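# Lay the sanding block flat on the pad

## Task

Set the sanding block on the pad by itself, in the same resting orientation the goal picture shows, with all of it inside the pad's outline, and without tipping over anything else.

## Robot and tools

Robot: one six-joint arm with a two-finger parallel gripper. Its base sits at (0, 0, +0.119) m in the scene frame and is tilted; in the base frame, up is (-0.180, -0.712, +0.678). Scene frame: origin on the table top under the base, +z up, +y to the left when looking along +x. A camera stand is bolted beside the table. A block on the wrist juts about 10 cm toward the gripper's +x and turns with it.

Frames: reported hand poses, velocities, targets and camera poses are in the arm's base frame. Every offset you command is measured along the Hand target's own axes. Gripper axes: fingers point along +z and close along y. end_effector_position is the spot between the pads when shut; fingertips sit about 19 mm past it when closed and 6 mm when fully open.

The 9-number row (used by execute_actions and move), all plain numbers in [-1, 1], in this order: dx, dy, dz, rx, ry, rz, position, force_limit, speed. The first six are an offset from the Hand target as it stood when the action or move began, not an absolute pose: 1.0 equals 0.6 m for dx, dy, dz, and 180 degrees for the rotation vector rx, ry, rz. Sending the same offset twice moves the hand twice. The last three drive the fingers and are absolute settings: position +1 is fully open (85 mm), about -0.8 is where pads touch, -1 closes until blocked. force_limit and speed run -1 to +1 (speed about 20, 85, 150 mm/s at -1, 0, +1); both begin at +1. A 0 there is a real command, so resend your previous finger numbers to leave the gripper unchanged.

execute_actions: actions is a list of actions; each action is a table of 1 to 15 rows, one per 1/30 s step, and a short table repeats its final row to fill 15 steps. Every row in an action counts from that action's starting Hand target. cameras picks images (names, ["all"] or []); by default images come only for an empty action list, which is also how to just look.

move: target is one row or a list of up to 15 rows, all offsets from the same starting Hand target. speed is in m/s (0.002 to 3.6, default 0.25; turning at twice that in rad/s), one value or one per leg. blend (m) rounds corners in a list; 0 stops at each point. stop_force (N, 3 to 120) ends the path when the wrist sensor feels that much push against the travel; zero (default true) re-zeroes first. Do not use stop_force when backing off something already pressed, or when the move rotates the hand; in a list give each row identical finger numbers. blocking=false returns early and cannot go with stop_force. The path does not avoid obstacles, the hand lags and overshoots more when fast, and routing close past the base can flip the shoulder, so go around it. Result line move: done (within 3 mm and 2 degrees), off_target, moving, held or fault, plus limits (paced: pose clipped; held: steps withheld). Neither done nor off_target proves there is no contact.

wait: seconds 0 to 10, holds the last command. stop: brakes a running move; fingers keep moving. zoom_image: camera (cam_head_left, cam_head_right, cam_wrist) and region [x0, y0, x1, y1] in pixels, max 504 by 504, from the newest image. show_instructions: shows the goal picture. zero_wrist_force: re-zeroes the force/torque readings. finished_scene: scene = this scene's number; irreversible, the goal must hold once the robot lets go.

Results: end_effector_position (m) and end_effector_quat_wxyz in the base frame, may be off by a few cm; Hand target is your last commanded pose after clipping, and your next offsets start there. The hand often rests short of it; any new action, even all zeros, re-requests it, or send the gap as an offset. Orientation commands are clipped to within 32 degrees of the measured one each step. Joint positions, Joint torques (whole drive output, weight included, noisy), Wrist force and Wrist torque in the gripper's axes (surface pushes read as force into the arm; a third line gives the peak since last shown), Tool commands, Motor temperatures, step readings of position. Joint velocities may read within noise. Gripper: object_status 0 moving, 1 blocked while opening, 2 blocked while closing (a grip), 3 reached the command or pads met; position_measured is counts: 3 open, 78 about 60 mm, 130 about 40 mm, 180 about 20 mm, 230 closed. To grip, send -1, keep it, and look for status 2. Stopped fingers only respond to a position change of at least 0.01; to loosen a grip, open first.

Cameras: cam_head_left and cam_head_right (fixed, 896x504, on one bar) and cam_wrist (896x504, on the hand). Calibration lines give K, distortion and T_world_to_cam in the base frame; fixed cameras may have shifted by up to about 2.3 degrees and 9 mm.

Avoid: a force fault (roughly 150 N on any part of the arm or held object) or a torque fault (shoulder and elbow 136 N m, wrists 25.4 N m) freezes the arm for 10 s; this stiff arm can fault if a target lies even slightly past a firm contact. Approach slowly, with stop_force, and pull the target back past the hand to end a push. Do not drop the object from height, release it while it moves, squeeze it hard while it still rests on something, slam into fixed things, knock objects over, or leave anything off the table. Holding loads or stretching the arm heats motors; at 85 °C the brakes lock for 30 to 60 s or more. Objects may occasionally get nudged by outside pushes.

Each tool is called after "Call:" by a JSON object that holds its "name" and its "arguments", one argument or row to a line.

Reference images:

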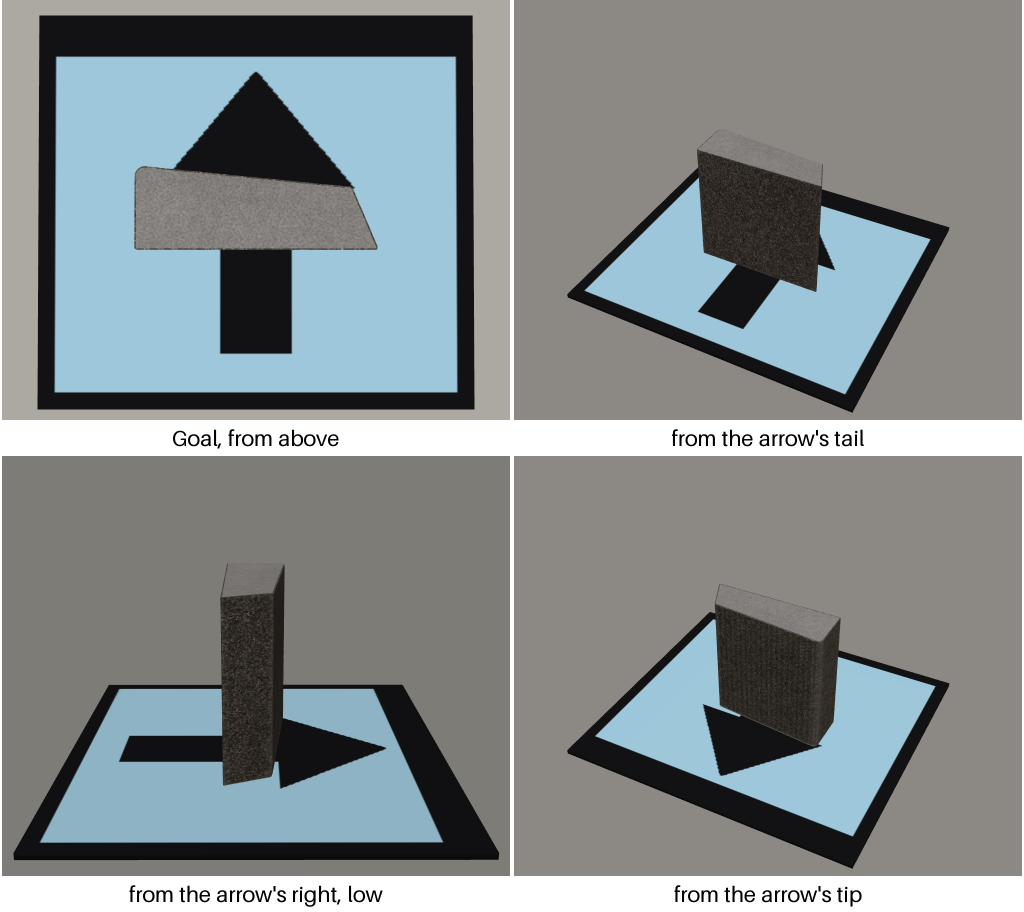

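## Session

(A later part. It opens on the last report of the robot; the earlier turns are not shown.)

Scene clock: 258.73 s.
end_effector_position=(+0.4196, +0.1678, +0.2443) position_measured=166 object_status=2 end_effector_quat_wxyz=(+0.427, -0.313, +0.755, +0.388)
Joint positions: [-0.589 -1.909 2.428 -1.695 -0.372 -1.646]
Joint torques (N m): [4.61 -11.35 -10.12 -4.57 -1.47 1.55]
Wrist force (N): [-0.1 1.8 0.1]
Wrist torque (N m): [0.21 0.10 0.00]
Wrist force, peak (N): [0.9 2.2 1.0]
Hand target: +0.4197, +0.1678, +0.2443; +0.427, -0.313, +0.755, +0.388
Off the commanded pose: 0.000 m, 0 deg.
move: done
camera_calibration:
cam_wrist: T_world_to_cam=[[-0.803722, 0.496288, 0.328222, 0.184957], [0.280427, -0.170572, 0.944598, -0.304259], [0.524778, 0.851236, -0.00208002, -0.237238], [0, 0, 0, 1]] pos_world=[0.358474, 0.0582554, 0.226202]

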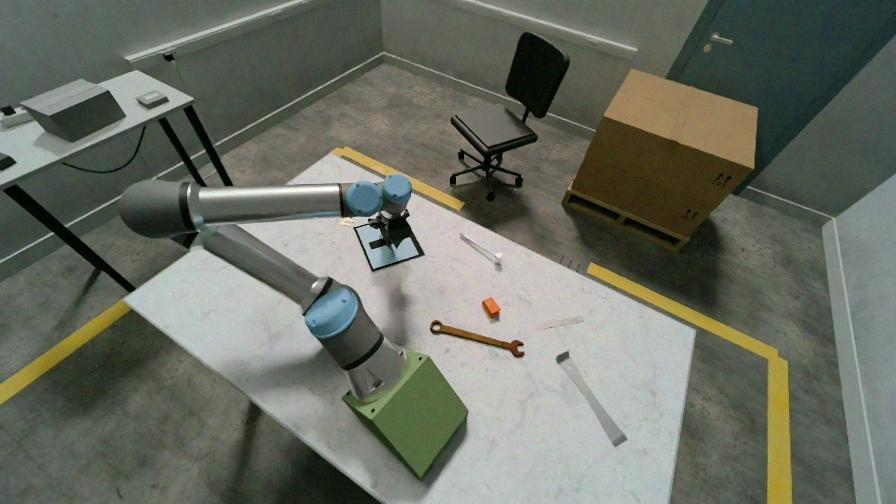

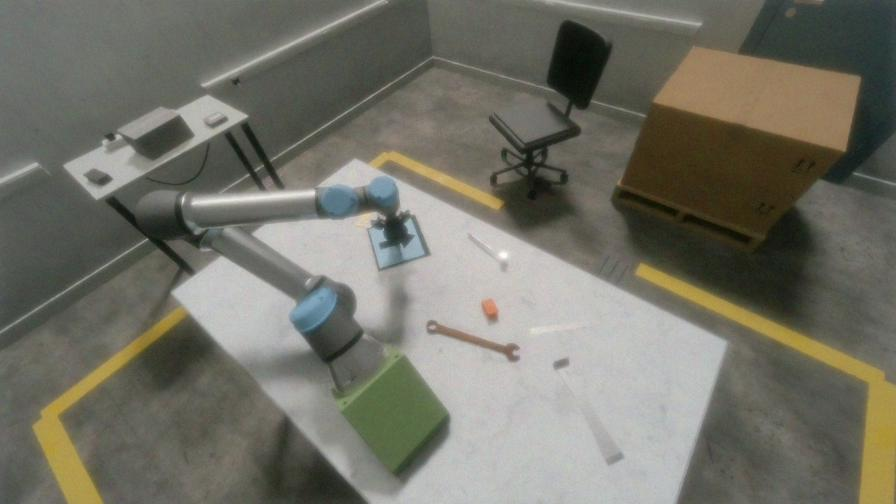

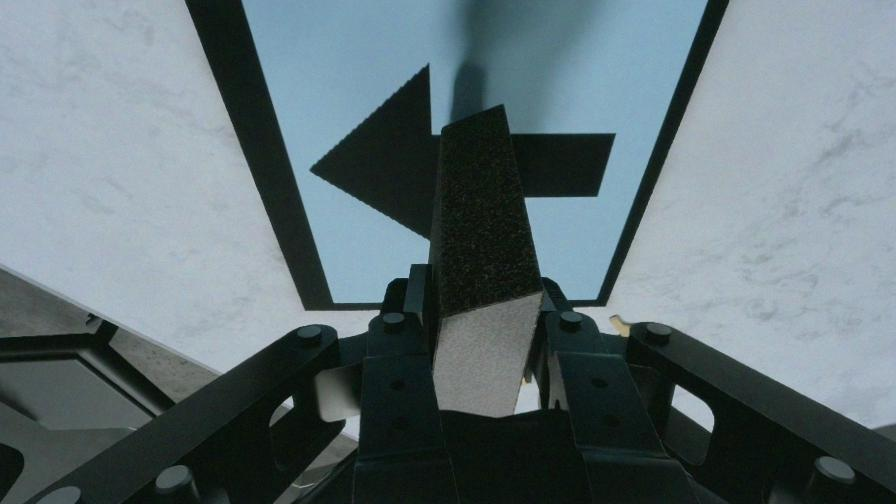

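Call:
{"name": "move", "arguments": {
  "target": [0.0282, 0, 0.0604, 0, 0, 0, -1, -1, -1],
  "speed": 0.02,
  "stop_force": 5,
  "cameras": ["cam_wrist", "cam_head_left"]
}}

Scene clock: 263.50 s.
end_effector_position=(+0.4224, +0.1795, +0.2332) position_measured=166 object_status=2 end_effector_quat_wxyz=(+0.427, -0.313, +0.755, +0.388)
Joint positions: [-0.551 -1.876 2.468 -1.86 -0.358 -1.548]
Joint torques (N m): [-21.28 -12.12 -25.95 0.97 -0.18 -1.78]
Wrist force (N): [-0.6 1.4 -1.0]
Wrist torque (N m): [0.22 0.05 0.20]
Wrist force, peak (N): [-8.1 3.4 -31.3]
Hand target: +0.4224, +0.1795, +0.2332; +0.427, -0.313, +0.755, +0.388 (not the last commanded pose)
Off the commanded pose: 0.024 m, 0 deg.
move: contact
camera_calibration:
cam_wrist: T_world_to_cam=[[-0.804219, 0.495208, 0.328633, 0.185322], [0.280714, -0.170886, 0.944456, -0.292443], [0.523861, 0.851802, -0.0015824, -0.248423], [0, 0, 0, 1]] pos_world=[0.361271, 0.0698603, 0.214903]
Images, in order (width x height): cam_head_left 896x504, cam_wrist 896x504.

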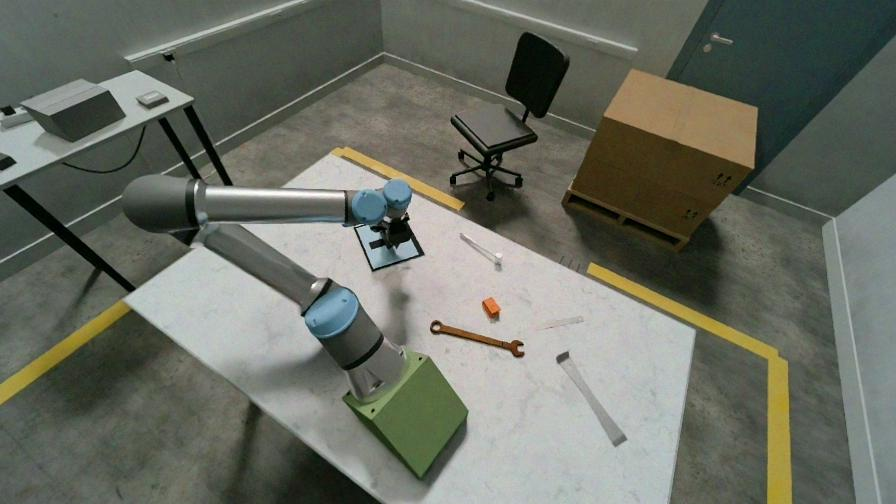

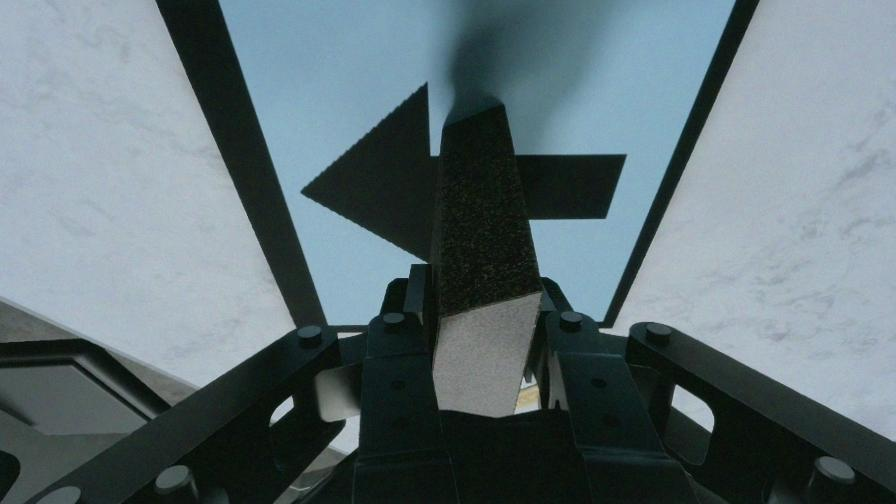

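Call:
{"name": "move", "arguments": {
  "target": [0.0042, 0, 0.0091, 0, 0, 0, -1, -1, -1],
  "speed": 0.004,
  "stop_force": 4
}}

Scene clock: 269.63 s.
end_effector_position=(+0.4225, +0.1796, +0.2331) position_measured=166 object_status=2 end_effector_quat_wxyz=(+0.427, -0.313, +0.755, +0.388)
Joint positions: [-0.55 -1.875 2.469 -1.864 -0.358 -1.546]
Joint torques (N m): [-19.87 -11.53 -24.3 1.12 -1.77 -1.92]
Wrist force (N): [-1.7 2.7 -6.0]
Wrist torque (N m): [0.18 0.04 0.09]
Wrist force, peak (N): [-3.9 2.9 -13.1]
Hand target: +0.4225, +0.1796, +0.2331; +0.427, -0.313, +0.755, +0.388 (not the last commanded pose)
Off the commanded pose: 0.006 m, 0 deg.
move: contact

Call:
{"name": "execute_actions", "arguments": {
  "actions": [],
  "cameras": ["cam_wrist", "cam_head_left", "cam_head_right"]
}}

Call:
{"name": "zoom_image", "arguments": {
  "camera": "cam_wrist",
  "region": [420, 80, 540, 180]
}}

Call:
{"name": "zoom_image", "arguments": {
  "camera": "cam_head_left",
  "region": [340, 170, 440, 280]
}}

Call:
{"name": "zoom_image", "arguments": {
  "camera": "cam_head_right",
  "region": [350, 170, 450, 280]
}}

Scene clock: 276.03 s.
end_effector_position=(+0.4225, +0.1796, +0.2331) position_measured=166 object_status=2 end_effector_quat_wxyz=(+0.427, -0.313, +0.755, +0.388)
Joint positions: [-0.55 -1.875 2.469 -1.864 -0.358 -1.546]
Joint velocities: within noise
Joint torques (N m): [-19.2 -10.16 -24.63 0.93 -1.36 -1.86]
Motor temperatures (°C): [30 23 30 37 36 39]
Wrist force (N): [-1.8 2.8 -6.1]
Wrist torque (N m): [0.21 0.06 0.09]
Wrist force, peak (N): [-1.8 2.8 -6.2]
Hand target: +0.4225, +0.1796, +0.2331; +0.427, -0.313, +0.755, +0.388 (not the last commanded pose)
Tool commands: gripper/position=-1.0 gripper/force_limit=-1.0 gripper/speed=-1.0
Off the commanded pose: 0.006 m, 0 deg.
camera_calibration:
cam_wrist: T_world_to_cam=[[-0.804274, 0.495444, 0.328143, 0.185461], [0.280208, -0.170773, 0.944627, -0.292317], [0.524048, 0.851687, -0.00147893, -0.248642], [0, 0, 0, 1]] pos_world=[0.361371, 0.0699594, 0.214905]

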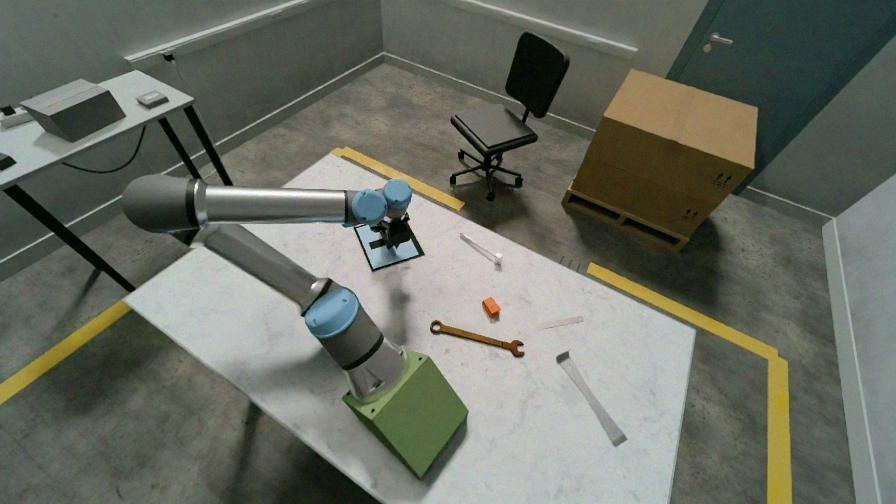

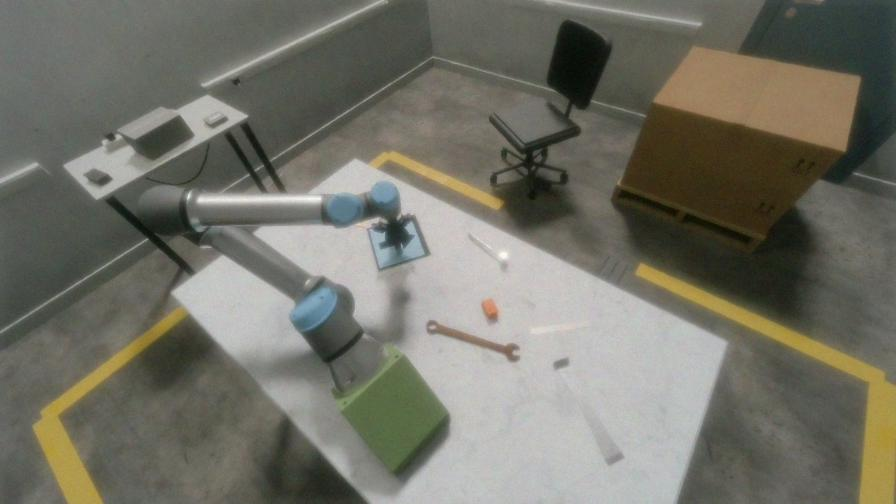

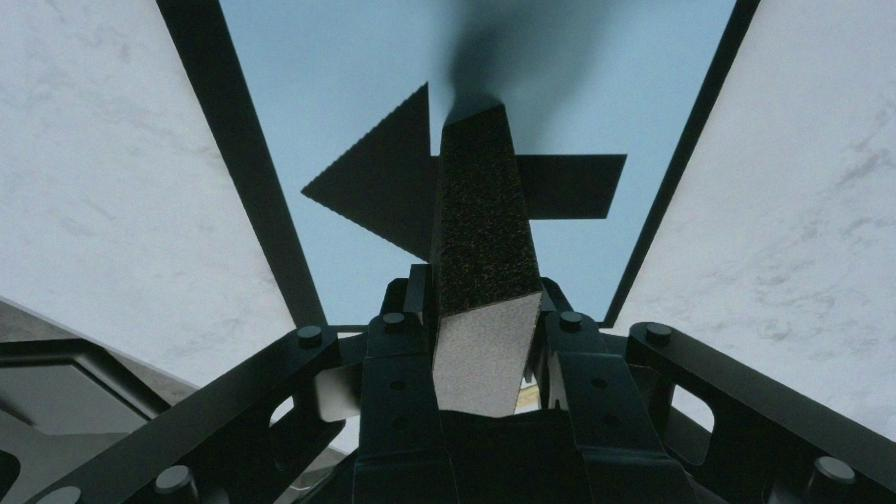

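Scaled by 4.200 from the camera's 896x504 image, which has a finer 1280x720 frame.

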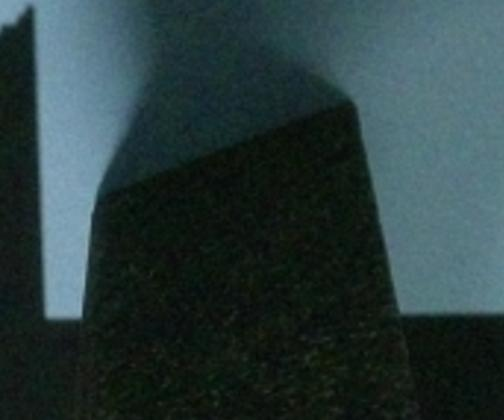

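Scaled by 4.582 from the camera's 896x504 image, which has a finer 1280x720 frame.

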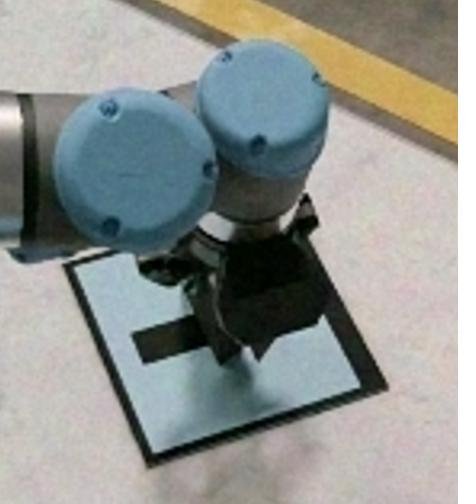

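Scaled by 4.582 from the camera's 896x504 image, which has a finer 1280x720 frame.

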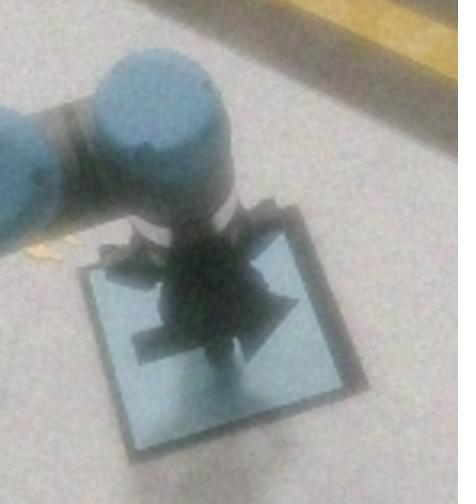

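Call:
{"name": "move", "arguments": {
  "target": [0, 0, 0, 0, 0, 0, 0.1, -1, -1],
  "speed": 0.05
}}

Call:
{"name": "wait", "arguments": {
  "seconds": 0.5,
  "cameras": ["cam_wrist"]
}}

Scene clock: 282.37 s.
end_effector_position=(+0.4225, +0.1796, +0.2331) position_measured=117 object_status=0 end_effector_quat_wxyz=(+0.427, -0.313, +0.755, +0.388)
Joint positions: [-0.55 -1.875 2.469 -1.864 -0.358 -1.546]
Joint torques (N m): [-19.94 -10.36 -24.32 0.69 0.02 -1.82]
Wrist force (N): [-0.1 1.5 -0.2]
Wrist torque (N m): [0.17 0.10 0.10]
Wrist force, peak (N): [-1.8 2.8 -6.2]
Hand target: +0.4225, +0.1796, +0.2331; +0.427, -0.313, +0.755, +0.388
Off the commanded pose: 0.000 m, 0 deg.
move: done

Scene clock: 282.87 s.
end_effector_position=(+0.4225, +0.1796, +0.2331) position_measured=117 object_status=3 end_effector_quat_wxyz=(+0.427, -0.313, +0.755, +0.388)
Joint positions: [-0.55 -1.875 2.469 -1.864 -0.358 -1.546]
Joint torques (N m): [-20.6 -11.58 -24.01 0.77 -0.08 -1.92]
Wrist force (N): [-0.1 1.9 -0.1]
Wrist torque (N m): [0.22 0.09 0.10]
Wrist force, peak (N): [-0.1 1.9 0.0]
Hand target: +0.4225, +0.1796, +0.2331; +0.427, -0.313, +0.755, +0.388
Tool commands: gripper/position=+0.1 gripper/force_limit=-1.0 gripper/speed=-1.0
Off the commanded pose: 0.000 m, 0 deg.
wait: 0.50 s; at rest by 0.17 s
camera_calibration:
cam_wrist: T_world_to_cam=[[-0.804274, 0.495444, 0.328143, 0.185461], [0.280208, -0.170773, 0.944627, -0.292317], [0.524048, 0.851687, -0.00147893, -0.248642], [0, 0, 0, 1]] pos_world=[0.361371, 0.0699594, 0.214905]
Images, in order (width x height): cam_wrist 896x504.

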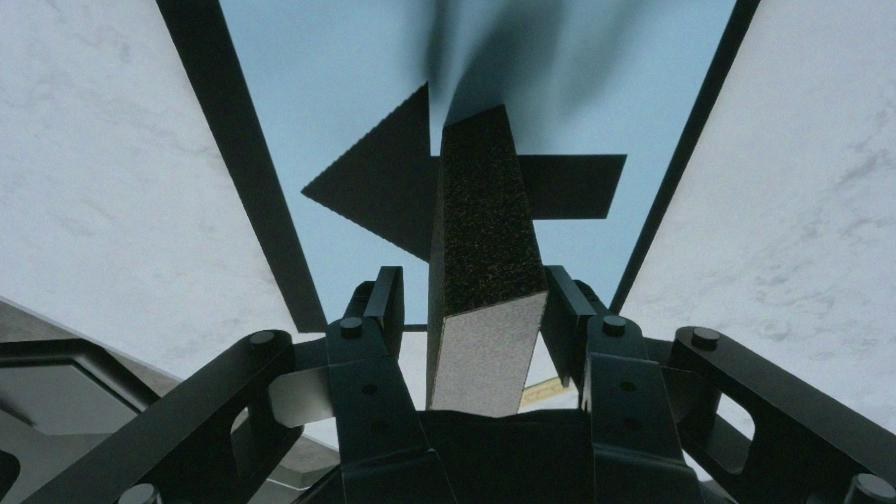

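Call:
{"name": "move", "arguments": {
  "target": [
    [0, 0, -0.1667, 0, 0, 0, 0.1, -1, -1],
    [0, 0, -0.35, 0, 0, 0, 0.1, -1, -1]
  ],
  "speed": [0.08, 0.2],
  "blend": [0.02, 0],
  "cameras": ["cam_wrist", "cam_head_left", "cam_head_right"]
}}

Call:
{"name": "zoom_image", "arguments": {
  "camera": "cam_wrist",
  "region": [250, 0, 650, 400]
}}

Call:
{"name": "zoom_image", "arguments": {
  "camera": "cam_head_left",
  "region": [340, 180, 440, 280]
}}

Scene clock: 289.37 s.
end_effector_position=(+0.3383, +0.0006, +0.3034) position_measured=117 object_status=3 end_effector_quat_wxyz=(+0.427, -0.313, +0.755, +0.388)
Joint positions: [-1.177 -1.899 2.123 -0.711 -0.799 -2.444]
Joint torques (N m): [-24.38 31.38 -28.57 0.94 -1.79 -1.72]
Wrist force (N): [0.2 2.0 0.2]
Wrist torque (N m): [0.22 0.04 0.22]
Wrist force, peak (N): [-0.1 2.2 -1.3]
Hand target: +0.3383, +0.0006, +0.3034; +0.427, -0.313, +0.755, +0.388
Off the commanded pose: 0.000 m, 0 deg.
move: done
camera_calibration:
cam_wrist: T_world_to_cam=[[-0.804274, 0.495444, 0.328143, 0.183357], [0.280208, -0.170773, 0.944627, -0.3657], [0.524048, 0.851687, -0.00147893, -0.0519606], [0, 0, 0, 1]] pos_world=[0.277171, -0.109041, 0.285205]

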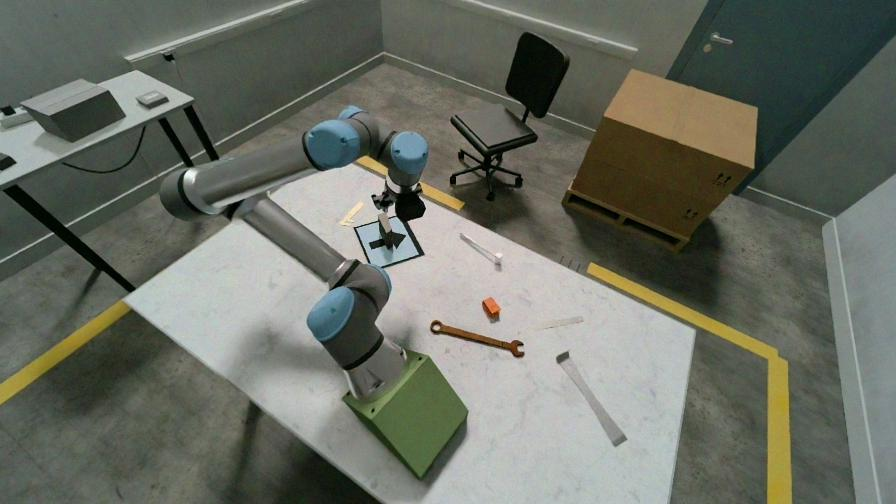

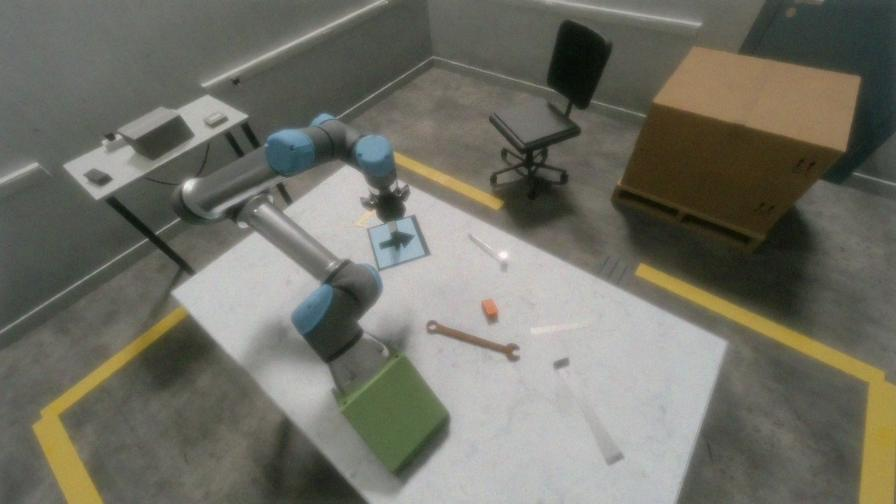

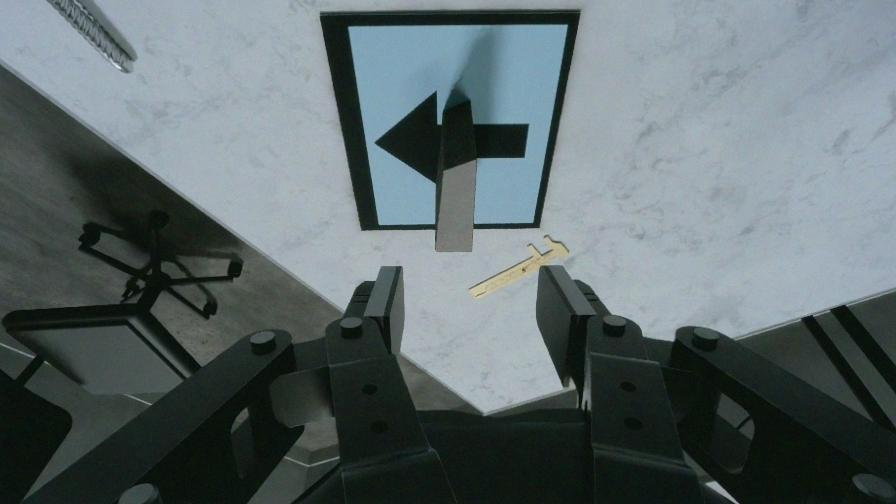

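Scaled by 1.260 from the camera's 896x504 image, which has a finer 1280x720 frame.

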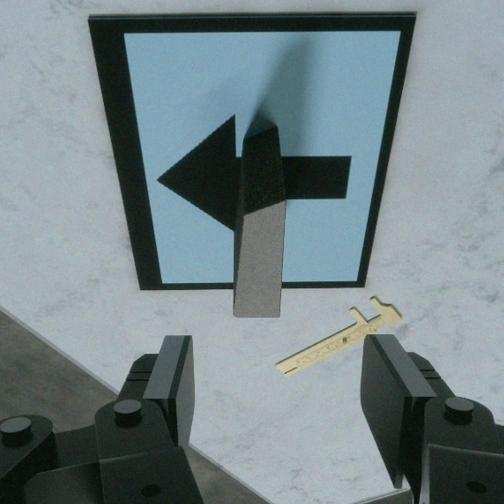

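Scaled by 5.040 from the camera's 896x504 image, which has a finer 1280x720 frame.

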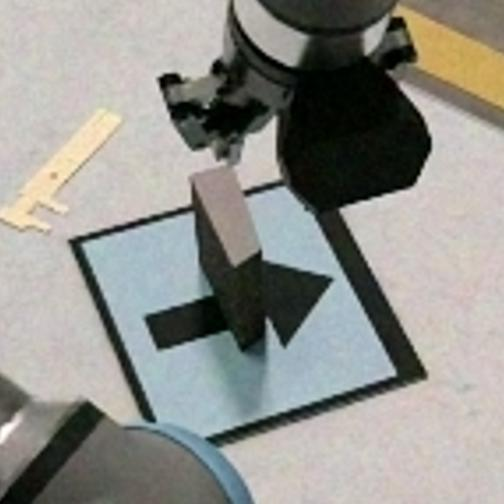

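Call:
{"name": "finished_scene", "arguments": {
  "scene": 1
}}

The scene is finished: the task was done.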